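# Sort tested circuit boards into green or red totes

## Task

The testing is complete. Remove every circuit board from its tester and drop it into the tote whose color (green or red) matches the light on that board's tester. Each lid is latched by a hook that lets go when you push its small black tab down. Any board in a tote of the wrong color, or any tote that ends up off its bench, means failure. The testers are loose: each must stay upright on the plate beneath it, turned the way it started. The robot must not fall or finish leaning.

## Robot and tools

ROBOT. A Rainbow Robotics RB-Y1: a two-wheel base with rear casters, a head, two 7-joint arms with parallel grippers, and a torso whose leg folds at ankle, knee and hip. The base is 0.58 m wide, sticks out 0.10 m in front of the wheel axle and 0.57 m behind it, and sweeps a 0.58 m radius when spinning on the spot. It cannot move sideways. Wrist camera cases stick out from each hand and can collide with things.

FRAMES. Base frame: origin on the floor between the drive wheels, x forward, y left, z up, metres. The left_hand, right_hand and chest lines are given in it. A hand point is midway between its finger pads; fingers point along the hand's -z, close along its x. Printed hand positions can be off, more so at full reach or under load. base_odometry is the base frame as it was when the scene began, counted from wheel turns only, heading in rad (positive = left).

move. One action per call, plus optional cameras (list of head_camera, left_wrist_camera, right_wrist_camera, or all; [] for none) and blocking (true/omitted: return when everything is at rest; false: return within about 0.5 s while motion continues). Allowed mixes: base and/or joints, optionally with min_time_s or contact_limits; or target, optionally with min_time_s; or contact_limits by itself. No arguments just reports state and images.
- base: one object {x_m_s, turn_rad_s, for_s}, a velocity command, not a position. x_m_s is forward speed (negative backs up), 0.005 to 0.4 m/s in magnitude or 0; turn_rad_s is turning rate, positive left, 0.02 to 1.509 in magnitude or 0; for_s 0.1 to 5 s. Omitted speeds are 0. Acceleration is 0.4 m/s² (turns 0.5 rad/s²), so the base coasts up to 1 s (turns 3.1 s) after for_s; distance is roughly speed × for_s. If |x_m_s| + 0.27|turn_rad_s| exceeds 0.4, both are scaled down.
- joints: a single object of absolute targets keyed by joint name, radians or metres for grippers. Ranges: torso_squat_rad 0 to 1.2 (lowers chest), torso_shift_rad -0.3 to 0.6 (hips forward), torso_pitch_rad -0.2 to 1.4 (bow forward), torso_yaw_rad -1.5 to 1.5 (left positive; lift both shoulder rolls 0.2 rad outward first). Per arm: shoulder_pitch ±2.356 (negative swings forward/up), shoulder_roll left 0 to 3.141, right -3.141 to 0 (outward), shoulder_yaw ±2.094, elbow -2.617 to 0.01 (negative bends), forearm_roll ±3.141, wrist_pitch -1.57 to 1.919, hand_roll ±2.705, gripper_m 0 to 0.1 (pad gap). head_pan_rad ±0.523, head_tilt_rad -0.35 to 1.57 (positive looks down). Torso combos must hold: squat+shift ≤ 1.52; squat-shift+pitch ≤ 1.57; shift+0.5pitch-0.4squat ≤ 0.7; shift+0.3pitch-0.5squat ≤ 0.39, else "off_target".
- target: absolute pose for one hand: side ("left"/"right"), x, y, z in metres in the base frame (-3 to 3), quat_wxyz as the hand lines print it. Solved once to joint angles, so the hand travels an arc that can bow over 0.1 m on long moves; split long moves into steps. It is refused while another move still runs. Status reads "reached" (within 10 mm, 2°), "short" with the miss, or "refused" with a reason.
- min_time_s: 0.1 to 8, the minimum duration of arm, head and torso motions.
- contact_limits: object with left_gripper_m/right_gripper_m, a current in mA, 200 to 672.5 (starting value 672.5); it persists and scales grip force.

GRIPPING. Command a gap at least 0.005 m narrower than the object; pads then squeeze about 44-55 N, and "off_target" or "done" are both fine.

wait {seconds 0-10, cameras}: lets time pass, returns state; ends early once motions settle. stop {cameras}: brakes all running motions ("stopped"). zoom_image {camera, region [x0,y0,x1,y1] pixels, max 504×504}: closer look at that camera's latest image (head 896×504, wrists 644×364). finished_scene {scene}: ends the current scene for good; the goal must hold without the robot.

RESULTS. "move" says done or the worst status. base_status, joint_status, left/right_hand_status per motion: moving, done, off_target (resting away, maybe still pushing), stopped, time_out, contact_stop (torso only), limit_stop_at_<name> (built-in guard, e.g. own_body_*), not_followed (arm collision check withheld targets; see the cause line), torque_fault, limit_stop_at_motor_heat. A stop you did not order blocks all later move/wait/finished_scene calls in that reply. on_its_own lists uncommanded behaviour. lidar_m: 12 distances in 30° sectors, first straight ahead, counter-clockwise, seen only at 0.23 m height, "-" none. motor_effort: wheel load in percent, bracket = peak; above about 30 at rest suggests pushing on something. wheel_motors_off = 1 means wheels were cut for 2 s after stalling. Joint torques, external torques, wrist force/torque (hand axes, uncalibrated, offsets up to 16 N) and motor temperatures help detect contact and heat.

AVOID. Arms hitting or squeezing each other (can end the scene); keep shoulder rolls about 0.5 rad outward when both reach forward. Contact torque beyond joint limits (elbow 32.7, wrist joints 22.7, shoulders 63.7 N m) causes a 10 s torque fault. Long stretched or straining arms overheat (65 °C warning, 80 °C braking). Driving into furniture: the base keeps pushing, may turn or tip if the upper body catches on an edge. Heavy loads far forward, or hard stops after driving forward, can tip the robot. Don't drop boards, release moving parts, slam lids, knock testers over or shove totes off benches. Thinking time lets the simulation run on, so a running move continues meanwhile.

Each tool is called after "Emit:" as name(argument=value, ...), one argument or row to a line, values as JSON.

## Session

Emit:
move(
  joints={"head_tilt_rad":0.3},
  cameras=["head_camera"],
)

Scene clock: 0.60 s.
Joint torques (N m): left_arm=[-1.97 1.13 0.09 -0.48 0.25 -0.31 0.08] | right_arm=[-1.63 0.13 -0.4 -0.2 -0.17 -0.6 -0.05]
External joint torques (N m): left_arm=[0.05 0.15 0.02 0.11 0.24 0.06 0.09] | right_arm=[-0.37 0.89 -0.37 0.19 -0.21 -0.17 -0.06]
Motor temperatures (°C): left_arm=[29 31 29 32 38 34 40] | right_arm=[34 33 28 32 45 35 36]
Wrist force (N): left_arm=[-2.6 -0.4 -9.6] | right_arm=[1.3 10.6 -12.6]
Wrist torque (N m): left_arm=[0.02 -0.45 -0.21] | right_arm=[-0.04 0.79 0.51]
Wrist force, peak (N): left_arm=[-2.6 -0.4 -9.8] | right_arm=[1.0 10.9 -12.9]
move: done
base_odometry: x=+0.000 y=+0.000 heading=+0.000
lidar_m: 2.87 2.44 2.86 2.63 2.50 2.56 1.97 1.86 2.25 2.25 2.13 2.19
base_status: not commanded
joint_positions: torso_squat_rad=+0.350 torso_shift_rad=+0.000 torso_pitch_rad=+0.000 torso_yaw_rad=+0.000 left_shoulder_pitch_rad=-0.001 left_shoulder_roll_rad=+0.031 left_shoulder_yaw_rad=-0.041 left_elbow_rad=-0.170 left_forearm_roll_rad=+0.033 left_wrist_pitch_rad=+0.032 left_hand_roll_rad=+0.039 left_gripper_m=+0.100 right_shoulder_pitch_rad=+0.036 right_shoulder_roll_rad=-0.008 right_shoulder_yaw_rad=-0.002 right_elbow_rad=-0.181 right_forearm_roll_rad=-0.038 right_wrist_pitch_rad=-0.031 right_hand_roll_rad=+0.012 right_gripper_m=+0.099 head_pan_rad=+0.000 head_tilt_rad=+0.300
joint_status: all done
wheel_motors_off: 0
motor_effort: left_wheel=+3(5) right_wheel=-1(3)
chest: x=-0.2280 y=-0.0008 z=+1.2475 quat_wxyz=(+1.000, +0.000, +0.000, +0.000) (m; base frame)
left_hand: x=-0.1518 y=+0.2404 z=+0.5662 quat_wxyz=(+0.997, +0.012, -0.070, +0.014) (m; base frame)
right_hand: x=-0.1586 y=-0.2280 z=+0.5658 quat_wxyz=(+0.996, -0.004, -0.089, -0.020) (m; base frame)
pictures: head_camera
camera_calibration:
head_camera: T_world_to_cam=[[0.000534343, -0.998764, 0.0497008, -0.0744005], [-0.257724, -0.0481594, -0.965018, 1.40271], [0.966218, -0.0122935, -0.257432, 0.510619], [0, 0, 0, 1]] pos_world=[-0.131817, -0.000477536, 1.48879]

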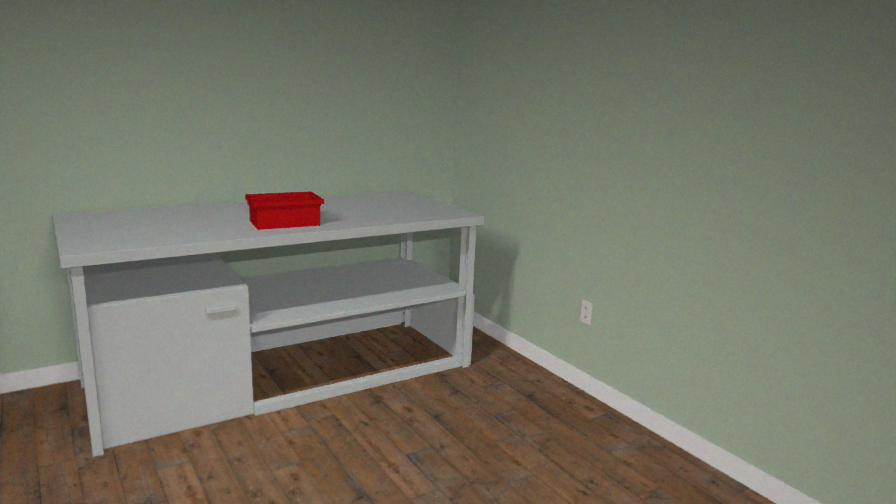

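Emit:
move(
  base={"turn_rad_s":0.7,"for_s":2.0},
  joints={"left_elbow_rad":-2.0,"right_elbow_rad":-2.0,"left_shoulder_roll_rad":0.35,"right_shoulder_roll_rad":-0.35},
  cameras=["head_camera"],
)

Emit:
move(
  base={"turn_rad_s":0.7,"for_s":1.7},
  cameras=["head_camera"],
)

Emit:
move(
  base={"turn_rad_s":0.7,"for_s":1.7},
  cameras=["head_camera"],
)

Scene clock: 12.27 s.
Joint torques (N m): left_arm=[-9.96 5.47 3.99 -8.19 0.19 -1.48 0.09] | right_arm=[-9.77 -5.71 -3.86 -8.43 -0.06 -1.69 0.07]
External joint torques (N m): left_arm=[1.07 0.73 -0.07 1.43 0.16 0.23 0.14] | right_arm=[1.18 0.39 0.38 1.64 -0.25 0.1 0.02]
Motor temperatures (°C): left_arm=[29 31 29 32 38 34 40] | right_arm=[34 33 28 32 45 35 36]
Wrist force (N): left_arm=[-7.6 -1.8 -1.3] | right_arm=[-3.1 12.8 -4.2]
Wrist torque (N m): left_arm=[0.14 -0.74 -0.17] | right_arm=[-0.27 0.56 0.46]
Wrist force, peak (N): left_arm=[-4.3 -0.3 -9.8] | right_arm=[0.3 12.1 -12.6]
move: done
base_odometry: x=+0.000 y=+0.000 heading=+1.400
lidar_m: 2.80 2.50 2.50 2.79 1.85 1.88 2.26 2.14 2.14 2.52 2.44 2.46
base_status: done (sent for 2 of 2 s)
joint_positions: torso_squat_rad=+0.350 torso_shift_rad=+0.000 torso_pitch_rad=+0.000 torso_yaw_rad=+0.000 left_shoulder_pitch_rad=-0.001 left_shoulder_roll_rad=+0.350 left_shoulder_yaw_rad=-0.041 left_elbow_rad=-2.000 left_forearm_roll_rad=+0.033 left_wrist_pitch_rad=+0.032 left_hand_roll_rad=+0.039 left_gripper_m=+0.100 right_shoulder_pitch_rad=+0.035 right_shoulder_roll_rad=-0.350 right_shoulder_yaw_rad=-0.002 right_elbow_rad=-2.000 right_forearm_roll_rad=-0.038 right_wrist_pitch_rad=-0.031 right_hand_roll_rad=+0.012 right_gripper_m=+0.099 head_pan_rad=+0.000 head_tilt_rad=+0.300
joint_status: all done
wheel_motors_off: 0
motor_effort: left_wheel=+3(29) right_wheel=+2(28)
chest: x=-0.2281 y=-0.0008 z=+1.2475 quat_wxyz=(+1.000, +0.000, +0.000, +0.000) (m; base frame)
left_hand: x=+0.2609 y=+0.2373 z=+1.2196 quat_wxyz=(+0.553, +0.050, -0.820, -0.137) (m; base frame)
right_hand: x=+0.2515 y=-0.2606 z=+1.2224 quat_wxyz=(+0.535, -0.085, -0.829, +0.138) (m; base frame)
pictures: head_camera
camera_calibration:
head_camera: T_world_to_cam=[[0.000522689, -0.998763, 0.0497247, -0.0744239], [-0.25757, -0.0481815, -0.965058, 1.40277], [0.96626, -0.0123032, -0.257276, 0.510515], [0, 0, 0, 1]] pos_world=[-0.131939, -0.000463262, 1.4888]

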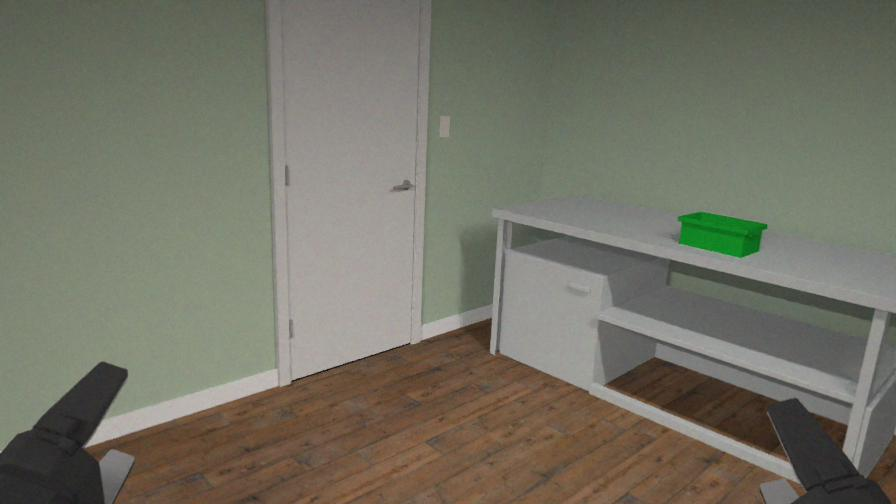

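Scene clock: 15.67 s.
Joint torques (N m): left_arm=[-10.12 5.22 4.03 -8 0.27 -1.42 0.08] | right_arm=[-9.82 -5.71 -3.89 -8.46 -0.01 -1.67 0.15]
External joint torques (N m): left_arm=[0.91 0.48 -0.02 1.62 0.24 0.29 0.12] | right_arm=[1.14 0.4 0.35 1.61 -0.21 0.12 0.1]
Motor temperatures (°C): left_arm=[29 31 29 32 38 34 40] | right_arm=[34 33 28 32 45 36 36]
Wrist force (N): left_arm=[-7.6 -2.0 -1.8] | right_arm=[-3.1 12.9 -4.0]
Wrist torque (N m): left_arm=[0.16 -0.75 -0.17] | right_arm=[-0.30 0.56 0.45]
Wrist force, peak (N): left_arm=[-8.0 -2.1 -1.7] | right_arm=[-3.4 13.3 -4.5]
move: done
base_odometry: x=+0.000 y=+0.000 heading=+2.589
lidar_m: 2.54 1.99 1.85 2.23 2.28 2.13 2.17 2.78 2.45 2.86 2.66 2.50
base_status: done (sent for 1.7 of 1.7 s)
joint_positions: torso_squat_rad=+0.350 torso_shift_rad=+0.000 torso_pitch_rad=+0.000 torso_yaw_rad=+0.000 left_shoulder_pitch_rad=-0.001 left_shoulder_roll_rad=+0.350 left_shoulder_yaw_rad=-0.041 left_elbow_rad=-2.000 left_forearm_roll_rad=+0.033 left_wrist_pitch_rad=+0.032 left_hand_roll_rad=+0.039 left_gripper_m=+0.100 right_shoulder_pitch_rad=+0.035 right_shoulder_roll_rad=-0.350 right_shoulder_yaw_rad=-0.002 right_elbow_rad=-2.000 right_forearm_roll_rad=-0.038 right_wrist_pitch_rad=-0.031 right_hand_roll_rad=+0.012 right_gripper_m=+0.099 head_pan_rad=+0.000 head_tilt_rad=+0.300
joint_status: not commanded
wheel_motors_off: 0
motor_effort: left_wheel=+3(18) right_wheel=+3(24)
chest: x=-0.2281 y=-0.0007 z=+1.2475 quat_wxyz=(+1.000, +0.000, +0.000, +0.000) (m; base frame)
left_hand: x=+0.2609 y=+0.2373 z=+1.2196 quat_wxyz=(+0.553, +0.050, -0.820, -0.137) (m; base frame)
right_hand: x=+0.2515 y=-0.2606 z=+1.2224 quat_wxyz=(+0.535, -0.085, -0.829, +0.138) (m; base frame)
pictures: head_camera
camera_calibration:
head_camera: T_world_to_cam=[[0.000519031, -0.998762, 0.0497357, -0.0744337], [-0.25757, -0.0481912, -0.965057, 1.40277], [0.966259, -0.0123095, -0.257276, 0.510515], [0, 0, 0, 1]] pos_world=[-0.131939, -0.000456158, 1.4888]

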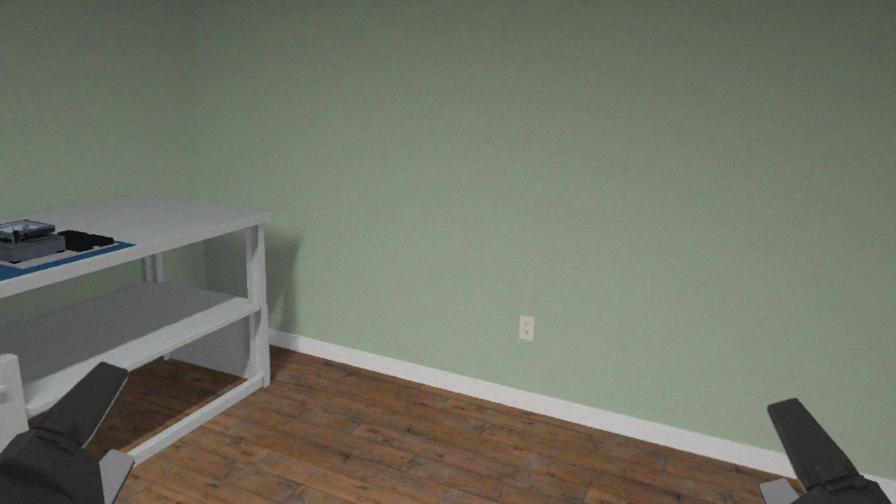

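Scene clock: 19.07 s.
Joint torques (N m): left_arm=[-9.85 5.22 4.04 -8.11 0.28 -1.46 0.1] | right_arm=[-9.71 -5.65 -3.81 -8.54 -0.05 -1.67 0.08]
External joint torques (N m): left_arm=[1.18 0.47 -0.02 1.51 0.25 0.25 0.14] | right_arm=[1.24 0.46 0.43 1.53 -0.24 0.12 0.03]
Motor temperatures (°C): left_arm=[29 31 29 32 38 34 40] | right_arm=[34 33 28 32 45 36 36]
Wrist force (N): left_arm=[-7.6 -1.8 -1.8] | right_arm=[-3.2 13.0 -4.2]
Wrist torque (N m): left_arm=[0.14 -0.75 -0.16] | right_arm=[-0.29 0.55 0.45]
Wrist force, peak (N): left_arm=[-7.9 -2.1 -1.6] | right_arm=[-2.8 13.2 -4.6]
move: done
base_odometry: x=+0.000 y=+0.000 heading=-2.504
lidar_m: 1.85 2.24 2.18 2.12 2.24 2.53 2.44 2.87 2.58 2.51 2.63 1.91
base_status: done (sent for 1.7 of 1.7 s)
joint_positions: torso_squat_rad=+0.350 torso_shift_rad=+0.000 torso_pitch_rad=+0.000 torso_yaw_rad=+0.000 left_shoulder_pitch_rad=-0.001 left_shoulder_roll_rad=+0.350 left_shoulder_yaw_rad=-0.041 left_elbow_rad=-2.000 left_forearm_roll_rad=+0.033 left_wrist_pitch_rad=+0.032 left_hand_roll_rad=+0.039 left_gripper_m=+0.100 right_shoulder_pitch_rad=+0.035 right_shoulder_roll_rad=-0.350 right_shoulder_yaw_rad=-0.002 right_elbow_rad=-2.000 right_forearm_roll_rad=-0.038 right_wrist_pitch_rad=-0.031 right_hand_roll_rad=+0.012 right_gripper_m=+0.099 head_pan_rad=+0.000 head_tilt_rad=+0.300
joint_status: not commanded
wheel_motors_off: 0
motor_effort: left_wheel=+3(18) right_wheel=+3(25)
chest: x=-0.2281 y=-0.0007 z=+1.2475 quat_wxyz=(+1.000, +0.000, +0.000, +0.000) (m; base frame)
left_hand: x=+0.2609 y=+0.2373 z=+1.2196 quat_wxyz=(+0.553, +0.050, -0.820, -0.137) (m; base frame)
right_hand: x=+0.2515 y=-0.2606 z=+1.2224 quat_wxyz=(+0.535, -0.085, -0.829, +0.138) (m; base frame)
pictures: head_camera
camera_calibration:
head_camera: T_world_to_cam=[[0.000516238, -0.998762, 0.0497361, -0.0744341], [-0.257571, -0.0481908, -0.965057, 1.40277], [0.966259, -0.0123124, -0.257277, 0.510515], [0, 0, 0, 1]] pos_world=[-0.131939, -0.000455601, 1.4888]

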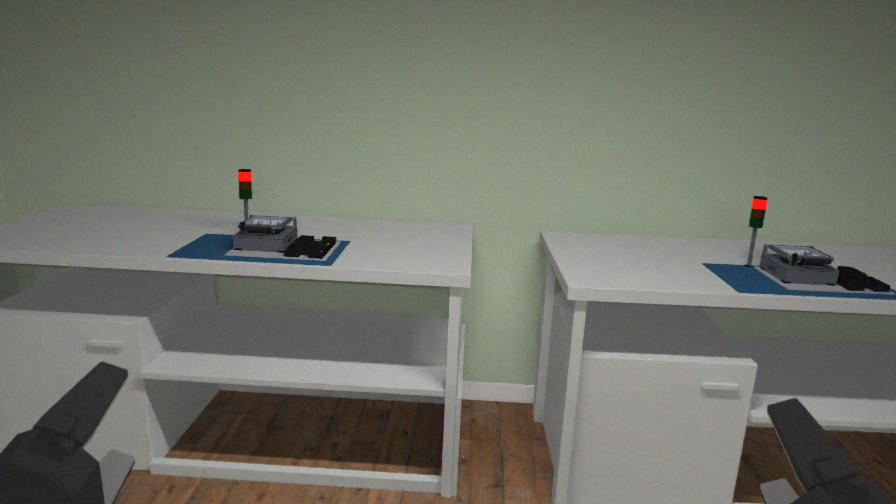

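Emit:
move(
  base={"turn_rad_s":0.5,"for_s":1.033},
  cameras=[],
)

Emit:
move(
  base={"x_m_s":0.4,"for_s":3.733},
  cameras=[],
)

Emit:
move(
  base={"turn_rad_s":-0.5,"for_s":1.033},
  cameras=[],
)

Emit:
move(
  target={"side":"left","x":0.15,"y":0.35,"z":1.15,"quat_wxyz":[0.985,0,-0.174,0]},
  cameras=[],
)

Emit:
move(
  target={"side":"right","x":0.15,"y":-0.35,"z":1.15,"quat_wxyz":[0.985,0,-0.174,0]},
  cameras=[],
)

Emit:
move(
  joints={"torso_pitch_rad":0.4,"head_tilt_rad":0.2,"left_gripper_m":0,"right_gripper_m":0},
  cameras=["head_camera"],
)

Scene clock: 46.77 s.
Joint torques (N m): left_arm=[-9.99 5.29 3.95 -8.11 0.2 -1.47 0.07] | right_arm=[-9.94 -5.73 -3.62 -8.41 -0.03 -1.62 0.09]
External joint torques (N m): left_arm=[1.04 0.55 -0.1 1.51 0.18 0.23 0.12] | right_arm=[1.01 0.37 0.62 1.66 -0.23 0.17 0.04]
Motor temperatures (°C): left_arm=[29 31 29 33 38 34 40] | right_arm=[34 33 28 32 45 36 36]
Wrist force (N): left_arm=[-7.6 -2.0 -1.6] | right_arm=[-3.5 12.9 -4.2]
Wrist torque (N m): left_arm=[0.17 -0.75 -0.17] | right_arm=[-0.27 0.52 0.47]
Wrist force, peak (N): left_arm=[-8.0 -2.3 -2.0] | right_arm=[-3.2 13.3 -4.4]
move: done
base_odometry: x=+0.000 y=+0.000 heading=-1.988
lidar_m: 2.24 2.18 2.12 2.23 2.54 2.45 2.85 2.58 2.51 2.62 1.91 1.85
base_status: done (sent for 1.03 of 1.03 s)
joint_positions: torso_squat_rad=+0.350 torso_shift_rad=+0.000 torso_pitch_rad=+0.000 torso_yaw_rad=+0.000 left_shoulder_pitch_rad=-0.001 left_shoulder_roll_rad=+0.350 left_shoulder_yaw_rad=-0.041 left_elbow_rad=-2.000 left_forearm_roll_rad=+0.033 left_wrist_pitch_rad=+0.032 left_hand_roll_rad=+0.039 left_gripper_m=+0.100 right_shoulder_pitch_rad=+0.035 right_shoulder_roll_rad=-0.350 right_shoulder_yaw_rad=-0.002 right_elbow_rad=-2.000 right_forearm_roll_rad=-0.038 right_wrist_pitch_rad=-0.031 right_hand_roll_rad=+0.012 right_gripper_m=+0.099 head_pan_rad=+0.000 head_tilt_rad=+0.300
joint_status: not commanded
wheel_motors_off: 0
motor_effort: left_wheel=+0(19) right_wheel=+5(24)
chest: x=-0.2281 y=-0.0008 z=+1.2475 quat_wxyz=(+1.000, +0.000, +0.000, +0.000) (m; base frame)
left_hand: x=+0.2609 y=+0.2373 z=+1.2196 quat_wxyz=(+0.553, +0.050, -0.820, -0.137) (m; base frame)
right_hand: x=+0.2515 y=-0.2606 z=+1.2224 quat_wxyz=(+0.535, -0.085, -0.829, +0.138) (m; base frame)
pictures: none
No camera images: "cameras" was empty.

Scene clock: 52.03 s.
Joint torques (N m): left_arm=[-10.42 5.22 4.22 -8.13 0.26 -1.4 0.01] | right_arm=[-9.89 -5.62 -3.88 -8.53 0.01 -1.69 0.01]
External joint torques (N m): left_arm=[0.6 0.47 0.17 1.49 0.23 0.3 0.06] | right_arm=[1.05 0.49 0.36 1.53 -0.19 0.09 -0.04]
Motor temperatures (°C): left_arm=[29 31 29 33 38 34 40] | right_arm=[34 33 28 32 45 36 36]
Wrist force (N): left_arm=[-7.4 -1.8 -1.5] | right_arm=[-2.8 12.6 -4.1]
Wrist torque (N m): left_arm=[0.14 -0.74 -0.16] | right_arm=[-0.26 0.58 0.46]
Wrist force, peak (N): left_arm=[-8.2 -2.0 -1.9] | right_arm=[-3.4 13.3 -4.6]
move: done
base_odometry: x=-0.604 y=-1.366 heading=-1.988
lidar_m: 0.74 0.95 1.34 1.40 1.98 3.74 3.88 3.39 2.98 0.97 1.13 1.25
base_status: done (sent for 3.73 of 3.73 s)
joint_positions: torso_squat_rad=+0.350 torso_shift_rad=+0.000 torso_pitch_rad=+0.000 torso_yaw_rad=+0.000 left_shoulder_pitch_rad=-0.001 left_shoulder_roll_rad=+0.350 left_shoulder_yaw_rad=-0.041 left_elbow_rad=-2.000 left_forearm_roll_rad=+0.033 left_wrist_pitch_rad=+0.032 left_hand_roll_rad=+0.039 left_gripper_m=+0.100 right_shoulder_pitch_rad=+0.036 right_shoulder_roll_rad=-0.350 right_shoulder_yaw_rad=-0.002 right_elbow_rad=-2.000 right_forearm_roll_rad=-0.038 right_wrist_pitch_rad=-0.031 right_hand_roll_rad=+0.012 right_gripper_m=+0.099 head_pan_rad=+0.000 head_tilt_rad=+0.300
joint_status: not commanded
wheel_motors_off: 0
motor_effort: left_wheel=+2(30) right_wheel=-3(30)
chest: x=-0.2280 y=-0.0008 z=+1.2475 quat_wxyz=(+1.000, +0.000, +0.000, +0.000) (m; base frame)
left_hand: x=+0.2610 y=+0.2373 z=+1.2195 quat_wxyz=(+0.553, +0.050, -0.820, -0.137) (m; base frame)
right_hand: x=+0.2516 y=-0.2606 z=+1.2223 quat_wxyz=(+0.536, -0.085, -0.829, +0.138) (m; base frame)
pictures: none
No camera images: "cameras" was empty.

Scene clock: 54.37 s.
Joint torques (N m): left_arm=[-10.42 5.2 4.14 -8.03 0.24 -1.46 0.06] | right_arm=[-9.76 -5.76 -3.51 -8.44 -0.11 -1.64 0]
External joint torques (N m): left_arm=[0.6 0.46 0.08 1.59 0.21 0.25 0.1] | right_arm=[1.19 0.35 0.73 1.63 -0.31 0.15 -0.05]
Motor temperatures (°C): left_arm=[29 31 29 33 38 34 40] | right_arm=[34 33 28 32 45 36 36]
Wrist force (N): left_arm=[-7.6 -1.5 -1.7] | right_arm=[-3.3 12.8 -4.7]
Wrist torque (N m): left_arm=[0.10 -0.77 -0.17] | right_arm=[-0.28 0.53 0.46]
Wrist force, peak (N): left_arm=[-8.0 -2.0 -1.6] | right_arm=[-2.9 13.3 -4.5]
move: done
base_odometry: x=-0.604 y=-1.366 heading=-2.504
lidar_m: 1.20 0.74 0.96 1.33 1.41 1.99 3.75 3.89 3.39 2.94 0.96 1.14
base_status: done (sent for 1.03 of 1.03 s)
joint_positions: torso_squat_rad=+0.350 torso_shift_rad=+0.000 torso_pitch_rad=+0.000 torso_yaw_rad=+0.000 left_shoulder_pitch_rad=-0.001 left_shoulder_roll_rad=+0.350 left_shoulder_yaw_rad=-0.041 left_elbow_rad=-2.000 left_forearm_roll_rad=+0.033 left_wrist_pitch_rad=+0.032 left_hand_roll_rad=+0.039 left_gripper_m=+0.100 right_shoulder_pitch_rad=+0.036 right_shoulder_roll_rad=-0.350 right_shoulder_yaw_rad=-0.002 right_elbow_rad=-2.000 right_forearm_roll_rad=-0.038 right_wrist_pitch_rad=-0.031 right_hand_roll_rad=+0.012 right_gripper_m=+0.099 head_pan_rad=+0.000 head_tilt_rad=+0.300
joint_status: not commanded
wheel_motors_off: 0
motor_effort: left_wheel=+3(23) right_wheel=+0(25)
chest: x=-0.2280 y=-0.0007 z=+1.2475 quat_wxyz=(+1.000, +0.000, +0.000, +0.000) (m; base frame)
left_hand: x=+0.2610 y=+0.2374 z=+1.2195 quat_wxyz=(+0.553, +0.050, -0.820, -0.137) (m; base frame)
right_hand: x=+0.2516 y=-0.2605 z=+1.2224 quat_wxyz=(+0.536, -0.085, -0.829, +0.138) (m; base frame)
pictures: none
No camera images: "cameras" was empty.

Scene clock: 56.10 s.
Joint torques (N m): left_arm=[-11.63 12.57 8.78 -1.1 -0.37 -0.9 -0.3] | right_arm=[-9.75 -5.7 -3.8 -8.75 0.03 -1.72 0.12]
External joint torques (N m): left_arm=[0.88 -1.02 -1.27 -0.26 0.02 -0.28 -0.28] | right_arm=[1.2 0.41 0.44 1.32 -0.16 0.06 0.07]
Motor temperatures (°C): left_arm=[29 31 29 33 38 34 40] | right_arm=[34 33 28 32 45 36 36]
Wrist force (N): left_arm=[-4.3 -0.1 -9.2] | right_arm=[-3.2 12.6 -4.6]
Wrist torque (N m): left_arm=[-0.07 -0.56 -0.18] | right_arm=[-0.25 0.53 0.45]
Wrist force, peak (N): left_arm=[-4.9 0.3 -9.5] | right_arm=[-3.2 13.4 -4.3]
move: done
base_odometry: x=-0.604 y=-1.366 heading=-2.504
lidar_m: 1.20 0.74 0.96 1.34 1.40 1.99 3.74 3.89 3.39 2.94 0.96 1.14
base_status: not commanded
joint_positions: torso_squat_rad=+0.350 torso_shift_rad=+0.000 torso_pitch_rad=+0.000 torso_yaw_rad=+0.000 left_shoulder_pitch_rad=-0.417 left_shoulder_roll_rad=+1.349 left_shoulder_yaw_rad=-0.127 left_elbow_rad=-2.056 left_forearm_roll_rad=+1.318 left_wrist_pitch_rad=+1.611 left_hand_roll_rad=+0.640 left_gripper_m=+0.100 right_shoulder_pitch_rad=+0.036 right_shoulder_roll_rad=-0.350 right_shoulder_yaw_rad=-0.002 right_elbow_rad=-2.000 right_forearm_roll_rad=-0.038 right_wrist_pitch_rad=-0.031 right_hand_roll_rad=+0.012 right_gripper_m=+0.099 head_pan_rad=+0.000 head_tilt_rad=+0.300
joint_status: all done
wheel_motors_off: 0
motor_effort: left_wheel=+5(7) right_wheel=+1(3)
chest: x=-0.2280 y=-0.0007 z=+1.2475 quat_wxyz=(+1.000, +0.000, +0.000, +0.000) (m; base frame)
left_hand: x=+0.1500 y=+0.3500 z=+1.1503 quat_wxyz=(+0.985, +0.000, -0.175, +0.000) (m; base frame)
left_hand_status: reached (checked arc, planned for 1.4 s): 0 mm and 0.1 deg off.
right_hand: x=+0.2516 y=-0.2606 z=+1.2223 quat_wxyz=(+0.536, -0.085, -0.829, +0.138) (m; base frame)
pictures: none
No camera images: "cameras" was empty.

Scene clock: 57.93 s.
Joint torques (N m): left_arm=[-11.66 12.73 9.1 -0.84 -0.17 -0.77 -0.35] | right_arm=[-12.53 -13.81 -8.47 -1.39 0.78 -1.03 0.26]
External joint torques (N m): left_arm=[0.85 -0.86 -0.94 0 0.22 -0.15 -0.33] | right_arm=[1.04 1.41 1.75 0.1 0.13 -0.42 0.24]
Motor temperatures (°C): left_arm=[29 31 29 33 38 34 40] | right_arm=[35 34 28 32 45 36 36]
Wrist force (N): left_arm=[-3.9 0.0 -9.1] | right_arm=[0.3 10.5 -12.4]
Wrist torque (N m): left_arm=[-0.09 -0.53 -0.17] | right_arm=[-0.03 0.75 0.51]
Wrist force, peak (N): left_arm=[-4.4 0.2 -9.4] | right_arm=[-0.9 11.9 -12.0]
move: done
base_odometry: x=-0.604 y=-1.366 heading=-2.504
lidar_m: 1.21 0.74 0.96 1.34 1.40 1.98 3.74 3.90 3.39 2.93 0.96 1.14
base_status: not commanded
joint_positions: torso_squat_rad=+0.350 torso_shift_rad=+0.000 torso_pitch_rad=+0.000 torso_yaw_rad=+0.000 left_shoulder_pitch_rad=-0.417 left_shoulder_roll_rad=+1.349 left_shoulder_yaw_rad=-0.127 left_elbow_rad=-2.056 left_forearm_roll_rad=+1.318 left_wrist_pitch_rad=+1.611 left_hand_roll_rad=+0.640 left_gripper_m=+0.100 right_shoulder_pitch_rad=-0.411 right_shoulder_roll_rad=-1.275 right_shoulder_yaw_rad=+0.071 right_elbow_rad=-2.059 right_forearm_roll_rad=-1.273 right_wrist_pitch_rad=+1.691 right_hand_roll_rad=-0.624 right_gripper_m=+0.099 head_pan_rad=+0.000 head_tilt_rad=+0.300
joint_status: all done
wheel_motors_off: 0
motor_effort: left_wheel=+7(8) right_wheel=+1(3)
chest: x=-0.2280 y=-0.0007 z=+1.2475 quat_wxyz=(+1.000, +0.000, +0.000, +0.000) (m; base frame)
left_hand: x=+0.1500 y=+0.3500 z=+1.1502 quat_wxyz=(+0.985, +0.000, -0.175, +0.000) (m; base frame)
right_hand: x=+0.1500 y=-0.3500 z=+1.1504 quat_wxyz=(+0.985, +0.000, -0.175, +0.000) (m; base frame)
right_hand_status: reached (checked arc, planned for 1.4 s): 0 mm and 0.1 deg off.
pictures: none
No camera images: "cameras" was empty.

Scene clock: 60.07 s.
Joint torques (N m): left_arm=[-8.44 13.39 8.69 -2.33 0.24 -0.14 -0.31] | right_arm=[-8.68 -14.57 -8.69 -2.64 0.17 -0.27 0.28]
External joint torques (N m): left_arm=[0.7 -0.93 -0.77 0.09 0.16 -0.14 -0.31] | right_arm=[0.94 1.41 1.14 0.34 -0.03 -0.33 0.29]
Motor temperatures (°C): left_arm=[29 31 29 33 38 34 40] | right_arm=[35 34 28 32 45 36 36]
Wrist force (N): left_arm=[-2.0 0.0 -9.6] | right_arm=[2.3 10.8 -13.1]
Wrist torque (N m): left_arm=[-0.07 -0.42 -0.18] | right_arm=[-0.08 0.85 0.52]
Wrist force, peak (N): left_arm=[-3.4 0.3 -9.7] | right_arm=[1.2 11.4 -13.3]
move: done
base_odometry: x=-0.604 y=-1.366 heading=-2.504
lidar_m: 1.20 0.74 0.96 1.33 1.41 1.99 3.74 3.89 3.38 2.94 0.96 1.14
base_status: not commanded
joint_positions: torso_squat_rad=+0.350 torso_shift_rad=+0.000 torso_pitch_rad=+0.400 torso_yaw_rad=+0.000 left_shoulder_pitch_rad=-0.417 left_shoulder_roll_rad=+1.349 left_shoulder_yaw_rad=-0.127 left_elbow_rad=-2.056 left_forearm_roll_rad=+1.318 left_wrist_pitch_rad=+1.611 left_hand_roll_rad=+0.640 left_gripper_m=+0.000 right_shoulder_pitch_rad=-0.411 right_shoulder_roll_rad=-1.275 right_shoulder_yaw_rad=+0.071 right_elbow_rad=-2.059 right_forearm_roll_rad=-1.273 right_wrist_pitch_rad=+1.691 right_hand_roll_rad=-0.624 right_gripper_m=+0.000 head_pan_rad=+0.000 head_tilt_rad=+0.200
joint_status: all done
wheel_motors_off: 0
motor_effort: left_wheel=+6(8) right_wheel=+0(4)
chest: x=-0.1075 y=-0.0007 z=+1.2231 quat_wxyz=(+0.980, +0.000, +0.199, +0.000) (m; base frame)
left_hand: x=+0.2027 y=+0.3501 z=+0.9863 quat_wxyz=(+1.000, +0.000, +0.024, +0.000) (m; base frame)
right_hand: x=+0.2029 y=-0.3499 z=+0.9864 quat_wxyz=(+1.000, +0.000, +0.024, +0.000) (m; base frame)
pictures: head_camera
camera_calibration:
head_camera: T_world_to_cam=[[0.0154046, -0.998758, 0.0473834, -0.0686067], [-0.531342, -0.048321, -0.845778, 1.23698], [0.847017, -0.012148, -0.531427, 0.690203], [0, 0, 0, 1]] pos_world=[0.0737002, -0.000364986, 1.41625]

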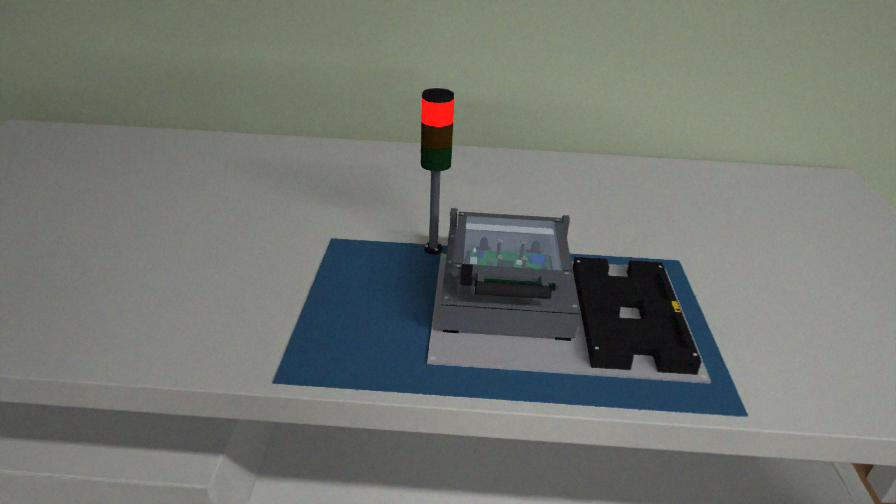

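Emit:
move(
  base={"turn_rad_s":-0.3,"for_s":0.533},
  joints={"head_tilt_rad":0.7},
  cameras=[],
)

Emit:
move(
  base={"x_m_s":0.25,"for_s":1.633},
  cameras=[],
)

Emit:
move(
  base={"turn_rad_s":0.3,"for_s":0.4},
  cameras=["head_camera"],
)

Scene clock: 84.50 s.
Joint torques (N m): left_arm=[-8.7 13.43 8.85 -2.33 0.28 -0.15 -0.26] | right_arm=[-8.66 -14.33 -8.67 -2.53 0.19 -0.2 0.2]
External joint torques (N m): left_arm=[0.44 -0.89 -0.61 0.09 0.2 -0.15 -0.26] | right_arm=[0.96 1.66 1.15 0.45 -0.01 -0.26 0.2]
Motor temperatures (°C): left_arm=[29 32 29 32 38 34 40] | right_arm=[34 34 28 32 45 35 36]
Wrist force (N): left_arm=[-1.8 -0.1 -9.7] | right_arm=[2.3 10.9 -12.9]
Wrist torque (N m): left_arm=[-0.08 -0.43 -0.19] | right_arm=[-0.08 0.85 0.54]
Wrist force, peak (N): left_arm=[-1.7 -0.2 -9.9] | right_arm=[2.3 11.2 -13.3]
move: done
base_odometry: x=-0.604 y=-1.366 heading=-2.646
lidar_m: 1.30 0.74 0.84 1.34 1.36 1.74 3.75 3.79 3.54 3.30 0.98 0.96
base_status: done (sent for 0.53 of 0.53 s)
joint_positions: torso_squat_rad=+0.350 torso_shift_rad=+0.000 torso_pitch_rad=+0.400 torso_yaw_rad=+0.000 left_shoulder_pitch_rad=-0.417 left_shoulder_roll_rad=+1.349 left_shoulder_yaw_rad=-0.127 left_elbow_rad=-2.056 left_forearm_roll_rad=+1.318 left_wrist_pitch_rad=+1.611 left_hand_roll_rad=+0.640 left_gripper_m=+0.000 right_shoulder_pitch_rad=-0.411 right_shoulder_roll_rad=-1.275 right_shoulder_yaw_rad=+0.071 right_elbow_rad=-2.059 right_forearm_roll_rad=-1.273 right_wrist_pitch_rad=+1.691 right_hand_roll_rad=-0.624 right_gripper_m=+0.000 head_pan_rad=+0.000 head_tilt_rad=+0.700
joint_status: all done
wheel_motors_off: 0
motor_effort: left_wheel=+5(23) right_wheel=+0(17)
chest: x=-0.1075 y=-0.0007 z=+1.2231 quat_wxyz=(+0.980, +0.000, +0.199, +0.000) (m; base frame)
left_hand: x=+0.2027 y=+0.3501 z=+0.9863 quat_wxyz=(+1.000, +0.000, +0.024, +0.000) (m; base frame)
right_hand: x=+0.2029 y=-0.3499 z=+0.9864 quat_wxyz=(+1.000, +0.000, +0.024, +0.000) (m; base frame)
pictures: none
No camera images: "cameras" was empty.

Scene clock: 87.07 s.
Joint torques (N m): left_arm=[-8.63 13.41 8.82 -2.38 0.26 -0.19 -0.28] | right_arm=[-8.65 -14.59 -8.69 -2.53 0.06 -0.16 0.28]
External joint torques (N m): left_arm=[0.51 -0.91 -0.64 0.03 0.18 -0.19 -0.28] | right_arm=[0.97 1.4 1.14 0.45 -0.14 -0.22 0.28]
Motor temperatures (°C): left_arm=[29 32 29 32 38 34 40] | right_arm=[34 34 28 32 45 35 36]
Wrist force (N): left_arm=[-1.8 0.1 -9.4] | right_arm=[2.4 10.9 -12.8]
Wrist torque (N m): left_arm=[-0.08 -0.41 -0.19] | right_arm=[-0.08 0.86 0.54]
Wrist force, peak (N): left_arm=[-1.9 0.0 -9.8] | right_arm=[2.4 11.3 -13.3]
move: done
base_odometry: x=-0.964 y=-1.560 heading=-2.646
lidar_m: 0.89 0.64 0.46 0.70 1.40 1.80 3.95 4.18 3.49 1.11 0.72 0.94
base_status: done (sent for 1.63 of 1.63 s)
joint_positions: torso_squat_rad=+0.350 torso_shift_rad=+0.000 torso_pitch_rad=+0.400 torso_yaw_rad=+0.000 left_shoulder_pitch_rad=-0.417 left_shoulder_roll_rad=+1.349 left_shoulder_yaw_rad=-0.127 left_elbow_rad=-2.056 left_forearm_roll_rad=+1.318 left_wrist_pitch_rad=+1.611 left_hand_roll_rad=+0.640 left_gripper_m=+0.000 right_shoulder_pitch_rad=-0.411 right_shoulder_roll_rad=-1.275 right_shoulder_yaw_rad=+0.071 right_elbow_rad=-2.059 right_forearm_roll_rad=-1.273 right_wrist_pitch_rad=+1.691 right_hand_roll_rad=-0.624 right_gripper_m=+0.000 head_pan_rad=+0.000 head_tilt_rad=+0.700
joint_status: not commanded
wheel_motors_off: 0
motor_effort: left_wheel=-2(31) right_wheel=-1(26)
chest: x=-0.1075 y=-0.0007 z=+1.2231 quat_wxyz=(+0.980, +0.000, +0.199, +0.000) (m; base frame)
left_hand: x=+0.2027 y=+0.3501 z=+0.9863 quat_wxyz=(+1.000, +0.000, +0.024, +0.000) (m; base frame)
right_hand: x=+0.2029 y=-0.3499 z=+0.9864 quat_wxyz=(+1.000, +0.000, +0.024, +0.000) (m; base frame)
pictures: none
No camera images: "cameras" was empty.

Scene clock: 88.20 s.
Joint torques (N m): left_arm=[-8.39 13.3 8.81 -2.35 0.23 -0.15 -0.35] | right_arm=[-8.52 -14.48 -8.66 -2.47 0.05 -0.21 0.32]
External joint torques (N m): left_arm=[0.76 -1.02 -0.65 0.07 0.15 -0.15 -0.35] | right_arm=[1.1 1.51 1.17 0.51 -0.14 -0.27 0.32]
Motor temperatures (°C): left_arm=[29 32 29 32 38 34 40] | right_arm=[34 34 28 32 45 35 36]
Wrist force (N): left_arm=[-2.0 -0.1 -9.3] | right_arm=[2.6 10.9 -12.9]
Wrist torque (N m): left_arm=[-0.07 -0.45 -0.18] | right_arm=[-0.08 0.88 0.54]
Wrist force, peak (N): left_arm=[-1.8 -0.2 -9.9] | right_arm=[2.6 11.0 -13.4]
move: done
base_odometry: x=-0.964 y=-1.560 heading=-2.566
lidar_m: 0.89 0.58 0.46 0.89 1.42 1.92 4.15 4.26 3.40 1.10 0.72 0.94
base_status: done (sent for 0.4 of 0.4 s)
joint_positions: torso_squat_rad=+0.350 torso_shift_rad=+0.000 torso_pitch_rad=+0.400 torso_yaw_rad=+0.000 left_shoulder_pitch_rad=-0.417 left_shoulder_roll_rad=+1.349 left_shoulder_yaw_rad=-0.127 left_elbow_rad=-2.056 left_forearm_roll_rad=+1.318 left_wrist_pitch_rad=+1.611 left_hand_roll_rad=+0.640 left_gripper_m=+0.000 right_shoulder_pitch_rad=-0.411 right_shoulder_roll_rad=-1.275 right_shoulder_yaw_rad=+0.071 right_elbow_rad=-2.059 right_forearm_roll_rad=-1.273 right_wrist_pitch_rad=+1.691 right_hand_roll_rad=-0.624 right_gripper_m=+0.000 head_pan_rad=+0.000 head_tilt_rad=+0.700
joint_status: not commanded
wheel_motors_off: 0
motor_effort: left_wheel=-6(25) right_wheel=+0(20)
chest: x=-0.1076 y=-0.0007 z=+1.2231 quat_wxyz=(+0.980, +0.000, +0.199, +0.000) (m; base frame)
left_hand: x=+0.2026 y=+0.3501 z=+0.9863 quat_wxyz=(+1.000, +0.000, +0.024, +0.000) (m; base frame)
right_hand: x=+0.2029 y=-0.3499 z=+0.9864 quat_wxyz=(+1.000, +0.000, +0.024, +0.000) (m; base frame)
pictures: head_camera
camera_calibration:
head_camera: T_world_to_cam=[[0.0366129, -0.99875, 0.0340376, -0.0497619], [-0.871722, -0.0485733, -0.487588, 0.732725], [0.488631, -0.0118193, -0.87241, 1.16385], [0, 0, 0, 1]] pos_world=[0.0718597, -0.000352909, 1.37432]

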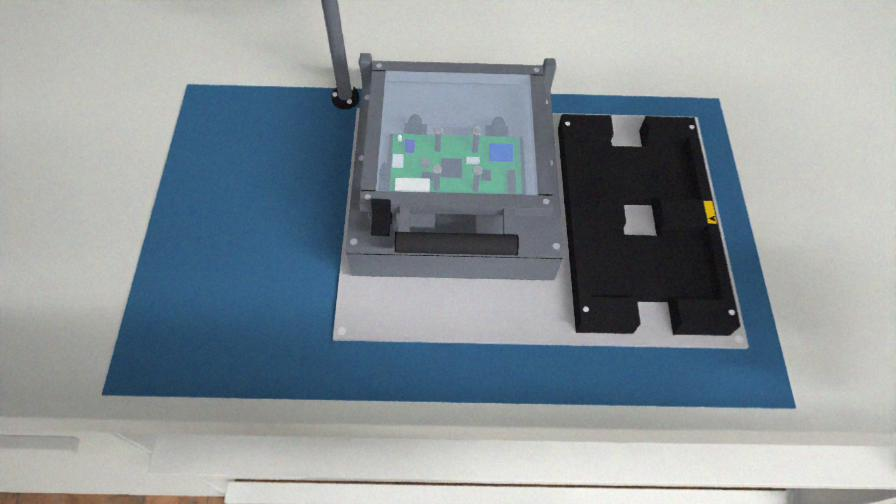

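Emit:
zoom_image(
  camera="head_camera",
  region=[330, 180, 430, 280],
)

Emit:
move(
  target={"side":"left","x":0.306,"y":0.057,"z":1.06,"quat_wxyz":[1,0,0,0]},
  cameras=["head_camera","left_wrist_camera"],
)

Scaled by 5.040 from the camera's 896x504 image, which has a finer 1280x720 frame.

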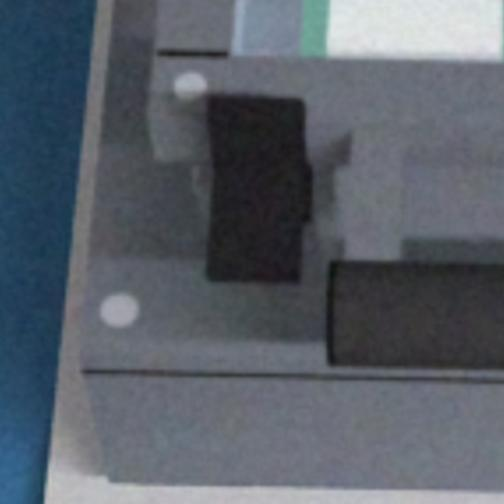

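Scene clock: 100.20 s.
Joint torques (N m): left_arm=[-18.72 6.02 8.53 -1.95 0.2 0.13 -0.3] | right_arm=[-8.52 -14.42 -8.96 -2.45 0 -0.03 0.3]
External joint torques (N m): left_arm=[1.61 0.24 -0.55 1.36 0.16 0.18 -0.3] | right_arm=[1.1 1.57 0.87 0.53 -0.19 -0.08 0.3]
Motor temperatures (°C): left_arm=[29 32 29 32 38 34 40] | right_arm=[34 34 29 32 45 35 36]
Wrist force (N): left_arm=[-1.7 0.2 -9.4] | right_arm=[2.7 11.2 -12.8]
Wrist torque (N m): left_arm=[-0.09 -0.41 -0.20] | right_arm=[-0.08 0.88 0.53]
Wrist force, peak (N): left_arm=[-1.5 0.9 -10.6] | right_arm=[2.9 11.2 -13.2]
move: done
base_odometry: x=-0.964 y=-1.560 heading=-2.566
lidar_m: 0.90 0.57 0.46 0.88 1.42 1.93 4.15 4.26 3.39 1.11 0.73 0.93
base_status: not commanded
joint_positions: torso_squat_rad=+0.350 torso_shift_rad=+0.000 torso_pitch_rad=+0.400 torso_yaw_rad=+0.000 left_shoulder_pitch_rad=-1.506 left_shoulder_roll_rad=+0.630 left_shoulder_yaw_rad=-0.739 left_elbow_rad=-1.601 left_forearm_roll_rad=+1.212 left_wrist_pitch_rad=+1.919 left_hand_roll_rad=+1.168 left_gripper_m=+0.000 right_shoulder_pitch_rad=-0.411 right_shoulder_roll_rad=-1.275 right_shoulder_yaw_rad=+0.071 right_elbow_rad=-2.059 right_forearm_roll_rad=-1.273 right_wrist_pitch_rad=+1.691 right_hand_roll_rad=-0.624 right_gripper_m=+0.000 head_pan_rad=+0.000 head_tilt_rad=+0.700
joint_status: all done
wheel_motors_off: 0
motor_effort: left_wheel=-5(7) right_wheel=+0(3)
chest: x=-0.1076 y=-0.0007 z=+1.2231 quat_wxyz=(+0.980, +0.000, +0.199, +0.000) (m; base frame)
left_hand: x=+0.3060 y=+0.0569 z=+1.0602 quat_wxyz=(+1.000, +0.000, +0.000, +0.000) (m; base frame)
left_hand_status: reached (checked arc, planned for 1.4 s): 0 mm and 0.0 deg off.
right_hand: x=+0.2028 y=-0.3500 z=+0.9864 quat_wxyz=(+1.000, +0.000, +0.024, +0.000) (m; base frame)
pictures: head_camera, left_wrist_camera
camera_calibration:
head_camera: T_world_to_cam=[[0.0365685, -0.998751, 0.0340339, -0.0497689], [-0.871697, -0.0485334, -0.487636, 0.732766], [0.488679, -0.0118351, -0.872384, 1.16384], [0, 0, 0, 1]] pos_world=[0.0718257, -0.000369002, 1.37433]
left_wrist_camera: T_world_to_cam=[[0.999815, 0.015208, -0.0118157, -0.295609], [0.0190434, -0.872164, 0.488842, -0.440234], [-0.00287087, -0.488977, -0.872292, 1.02249], [0, 0, 0, 1]] pos_world=[0.306873, 0.120512, 1.10362]

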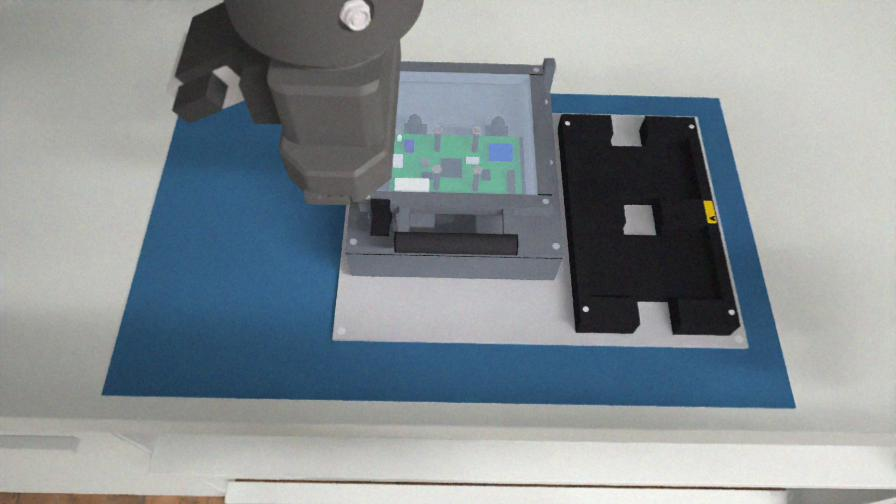

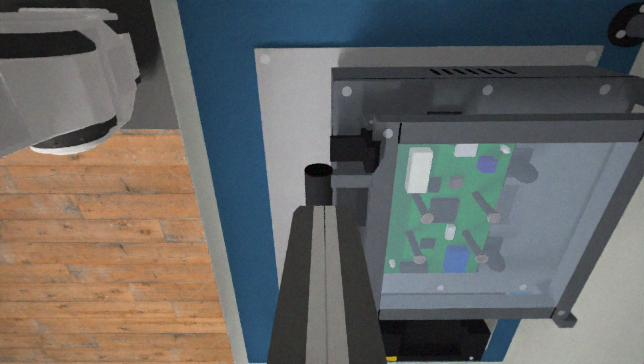

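Emit:
move(
  target={"side":"left","x":0.314,"y":0.057,"z":1.0,"quat_wxyz":[1,0,0,0]},
  min_time_s=0.8,
  cameras=["left_wrist_camera"],
)

Emit:
move(
  target={"side":"left","x":0.314,"y":0.057,"z":0.98,"quat_wxyz":[1,0,0,0]},
  min_time_s=1,
  cameras=["head_camera"],
)

Emit:
move(
  target={"side":"left","x":0.314,"y":0.057,"z":0.968,"quat_wxyz":[1,0,0,0]},
  min_time_s=1.2,
  cameras=["head_camera"],
)

Scene clock: 111.73 s.
Joint torques (N m): left_arm=[-18.36 3.74 7.96 -2.63 0.21 -0.25 -0.2] | right_arm=[-8.47 -14.7 -8.54 -2.47 0.11 0 0.29]
External joint torques (N m): left_arm=[1.91 -1.71 -1 1.41 0.18 -0.2 -0.2] | right_arm=[1.15 1.28 1.29 0.51 -0.09 -0.06 0.3]
Motor temperatures (°C): left_arm=[29 31 30 32 38 34 40] | right_arm=[34 34 29 32 45 35 36]
Wrist force (N): left_arm=[-2.1 0.2 -9.7] | right_arm=[2.9 11.2 -12.9]
Wrist torque (N m): left_arm=[-0.09 -0.45 -0.19] | right_arm=[-0.12 0.90 0.53]
Wrist force, peak (N): left_arm=[-2.0 -0.3 -10.1] | right_arm=[2.8 11.2 -13.4]
move: done
base_odometry: x=-0.964 y=-1.560 heading=-2.566
lidar_m: 0.89 0.57 0.47 0.89 1.43 1.93 4.14 4.27 3.40 1.11 0.72 0.94
base_status: not commanded
joint_positions: torso_squat_rad=+0.350 torso_shift_rad=+0.000 torso_pitch_rad=+0.400 torso_yaw_rad=+0.000 left_shoulder_pitch_rad=-1.419 left_shoulder_roll_rad=+0.600 left_shoulder_yaw_rad=-0.807 left_elbow_rad=-1.529 left_forearm_roll_rad=+1.112 left_wrist_pitch_rad=+1.792 left_hand_roll_rad=+1.100 left_gripper_m=+0.000 right_shoulder_pitch_rad=-0.411 right_shoulder_roll_rad=-1.275 right_shoulder_yaw_rad=+0.071 right_elbow_rad=-2.059 right_forearm_roll_rad=-1.273 right_wrist_pitch_rad=+1.691 right_hand_roll_rad=-0.624 right_gripper_m=+0.000 head_pan_rad=+0.000 head_tilt_rad=+0.700
joint_status: all done
wheel_motors_off: 0
motor_effort: left_wheel=-6(7) right_wheel=+2(3)
chest: x=-0.1076 y=-0.0007 z=+1.2231 quat_wxyz=(+0.980, +0.000, +0.199, +0.000) (m; base frame)
left_hand: x=+0.3137 y=+0.0575 z=+1.0004 quat_wxyz=(+1.000, +0.000, -0.001, +0.000) (m; base frame)
left_hand_status: reached (checked arc, planned for 0.8 s): 1 mm and 0.1 deg off.
right_hand: x=+0.2028 y=-0.3500 z=+0.9864 quat_wxyz=(+1.000, +0.000, +0.024, +0.000) (m; base frame)
pictures: left_wrist_camera
camera_calibration:
left_wrist_camera: T_world_to_cam=[[0.99982, 0.0156853, -0.0106402, -0.305263], [0.0188841, -0.87243, 0.488375, -0.410112], [-0.00162252, -0.488488, -0.872569, 0.970565], [0, 0, 0, 1]] pos_world=[0.314528, 0.121104, 1.04393]

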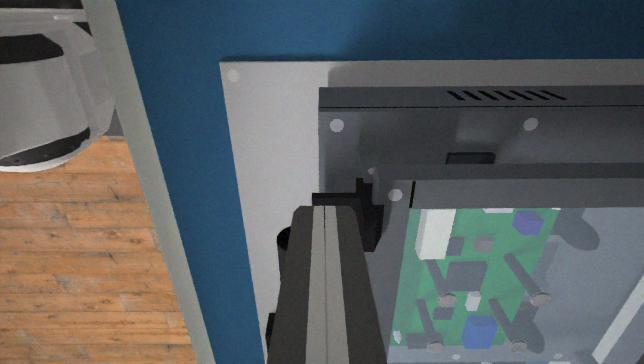

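Scene clock: 113.07 s.
Joint torques (N m): left_arm=[-17.85 3.43 7.56 -2.82 -0.01 -0.38 -0.28] | right_arm=[-8.63 -14.33 -8.83 -2.49 0.01 -0.15 0.32]
External joint torques (N m): left_arm=[2.35 -1.86 -1.3 1.43 -0.04 -0.32 -0.28] | right_arm=[0.99 1.66 1 0.5 -0.19 -0.21 0.33]
Motor temperatures (°C): left_arm=[29 31 30 32 38 34 40] | right_arm=[34 34 29 32 45 35 36]
Wrist force (N): left_arm=[-2.0 -0.1 -9.9] | right_arm=[2.2 10.9 -13.0]
Wrist torque (N m): left_arm=[-0.04 -0.43 -0.20] | right_arm=[-0.08 0.83 0.53]
Wrist force, peak (N): left_arm=[-2.1 0.0 -10.2] | right_arm=[2.5 11.2 -13.3]
move: done
base_odometry: x=-0.964 y=-1.560 heading=-2.566
lidar_m: 0.89 0.58 0.47 0.89 1.42 1.92 4.15 4.26 3.39 1.11 0.73 0.94
base_status: not commanded
joint_positions: torso_squat_rad=+0.350 torso_shift_rad=+0.000 torso_pitch_rad=+0.400 torso_yaw_rad=+0.000 left_shoulder_pitch_rad=-1.392 left_shoulder_roll_rad=+0.587 left_shoulder_yaw_rad=-0.829 left_elbow_rad=-1.502 left_forearm_roll_rad=+1.083 left_wrist_pitch_rad=+1.748 left_hand_roll_rad=+1.083 left_gripper_m=+0.000 right_shoulder_pitch_rad=-0.411 right_shoulder_roll_rad=-1.275 right_shoulder_yaw_rad=+0.071 right_elbow_rad=-2.059 right_forearm_roll_rad=-1.273 right_wrist_pitch_rad=+1.691 right_hand_roll_rad=-0.624 right_gripper_m=+0.000 head_pan_rad=+0.000 head_tilt_rad=+0.700
joint_status: all done
wheel_motors_off: 0
motor_effort: left_wheel=-7(8) right_wheel=+1(3)
chest: x=-0.1076 y=-0.0007 z=+1.2231 quat_wxyz=(+0.980, +0.000, +0.199, +0.000) (m; base frame)
left_hand: x=+0.3142 y=+0.0571 z=+0.9803 quat_wxyz=(+1.000, +0.000, +0.000, +0.000) (m; base frame)
left_hand_status: reached (checked arc, planned for 1.0 s): 0 mm and 0.0 deg off.
right_hand: x=+0.2028 y=-0.3500 z=+0.9864 quat_wxyz=(+1.000, +0.000, +0.024, +0.000) (m; base frame)
pictures: head_camera
camera_calibration:
head_camera: T_world_to_cam=[[0.0365687, -0.998751, 0.0340345, -0.0497696], [-0.871697, -0.0485339, -0.487636, 0.732766], [0.488679, -0.0118356, -0.872384, 1.16384], [0, 0, 0, 1]] pos_world=[0.0718259, -0.000368726, 1.37433]

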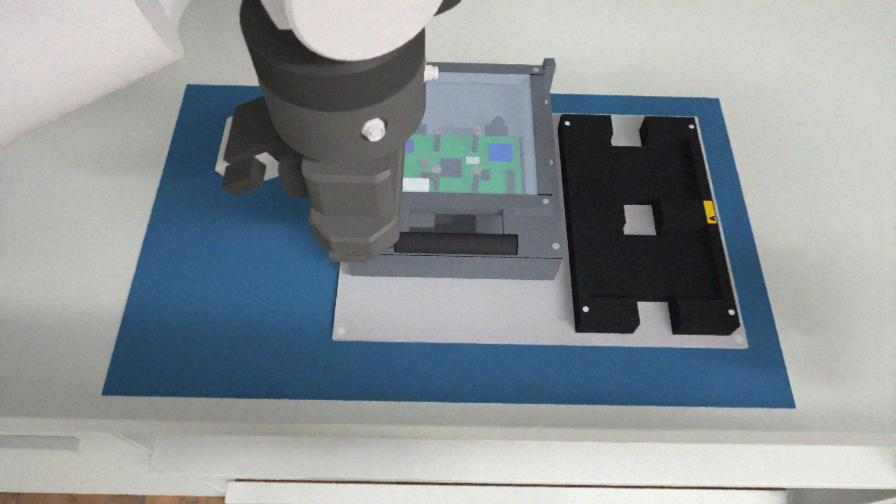

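Scene clock: 114.60 s.
Joint torques (N m): left_arm=[-4.51 6.61 -1.47 8.09 -7.49 -7.14 -0.35] | right_arm=[-8.8 -14.49 -8.94 -2.53 0.1 -0.07 0.34]
External joint torques (N m): left_arm=[15.65 1.41 -10.3 12.42 -7.52 -7.08 -0.35] | right_arm=[0.86 1.5 0.9 0.44 -0.1 -0.13 0.35]
Motor temperatures (°C): left_arm=[29 31 29 32 38 34 40] | right_arm=[34 34 29 32 45 35 36]
Wrist force (N): left_arm=[-47.0 9.3 58.8] | right_arm=[2.4 10.9 -13.2]
Wrist torque (N m): left_arm=[0.07 -0.04 -0.15] | right_arm=[-0.08 0.87 0.54]
Wrist force, peak (N): left_arm=[-47.4 9.3 60.8] | right_arm=[2.6 11.1 -13.4]
move: done
base_odometry: x=-0.964 y=-1.560 heading=-2.566
lidar_m: 0.89 0.57 0.47 0.90 1.43 1.93 4.15 4.26 3.41 1.11 0.73 0.94
base_status: not commanded
joint_positions: torso_squat_rad=+0.350 torso_shift_rad=-0.001 torso_pitch_rad=+0.397 torso_yaw_rad=+0.000 left_shoulder_pitch_rad=-1.378 left_shoulder_roll_rad=+0.579 left_shoulder_yaw_rad=-0.840 left_elbow_rad=-1.492 left_forearm_roll_rad=+1.068 left_wrist_pitch_rad=+1.725 left_hand_roll_rad=+1.074 left_gripper_m=+0.000 right_shoulder_pitch_rad=-0.411 right_shoulder_roll_rad=-1.275 right_shoulder_yaw_rad=+0.071 right_elbow_rad=-2.059 right_forearm_roll_rad=-1.273 right_wrist_pitch_rad=+1.691 right_hand_roll_rad=-0.624 right_gripper_m=+0.000 head_pan_rad=+0.000 head_tilt_rad=+0.700
joint_status: all done
wheel_motors_off: 0
motor_effort: left_wheel=-2(8) right_wheel=+3(5)
chest: x=-0.1092 y=-0.0007 z=+1.2233 quat_wxyz=(+0.980, +0.000, +0.197, +0.000) (m; base frame)
left_hand: x=+0.3130 y=+0.0559 z=+0.9722 quat_wxyz=(+1.000, -0.001, -0.003, -0.002) (m; base frame)
left_hand_status: reached (checked arc, planned for 1.2 s): 5 mm and 0.4 deg off.
right_hand: x=+0.2019 y=-0.3499 z=+0.9875 quat_wxyz=(+1.000, +0.000, +0.023, +0.000) (m; base frame)
pictures: head_camera
camera_calibration:
head_camera: T_world_to_cam=[[0.0366927, -0.998746, 0.0340453, -0.0497171], [-0.870294, -0.0486808, -0.490122, 0.734634], [0.491165, -0.0116455, -0.870989, 1.16345], [0, 0, 0, 1]] pos_world=[0.0697241, -0.00034325, 1.37511]

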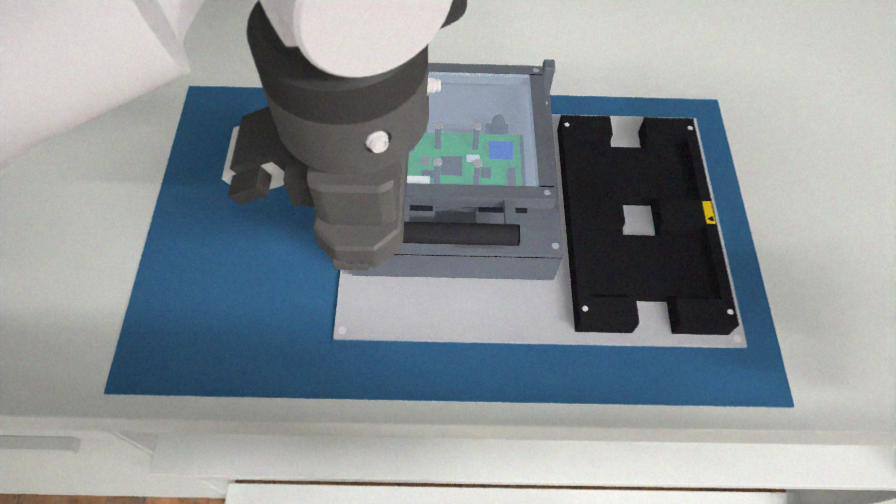

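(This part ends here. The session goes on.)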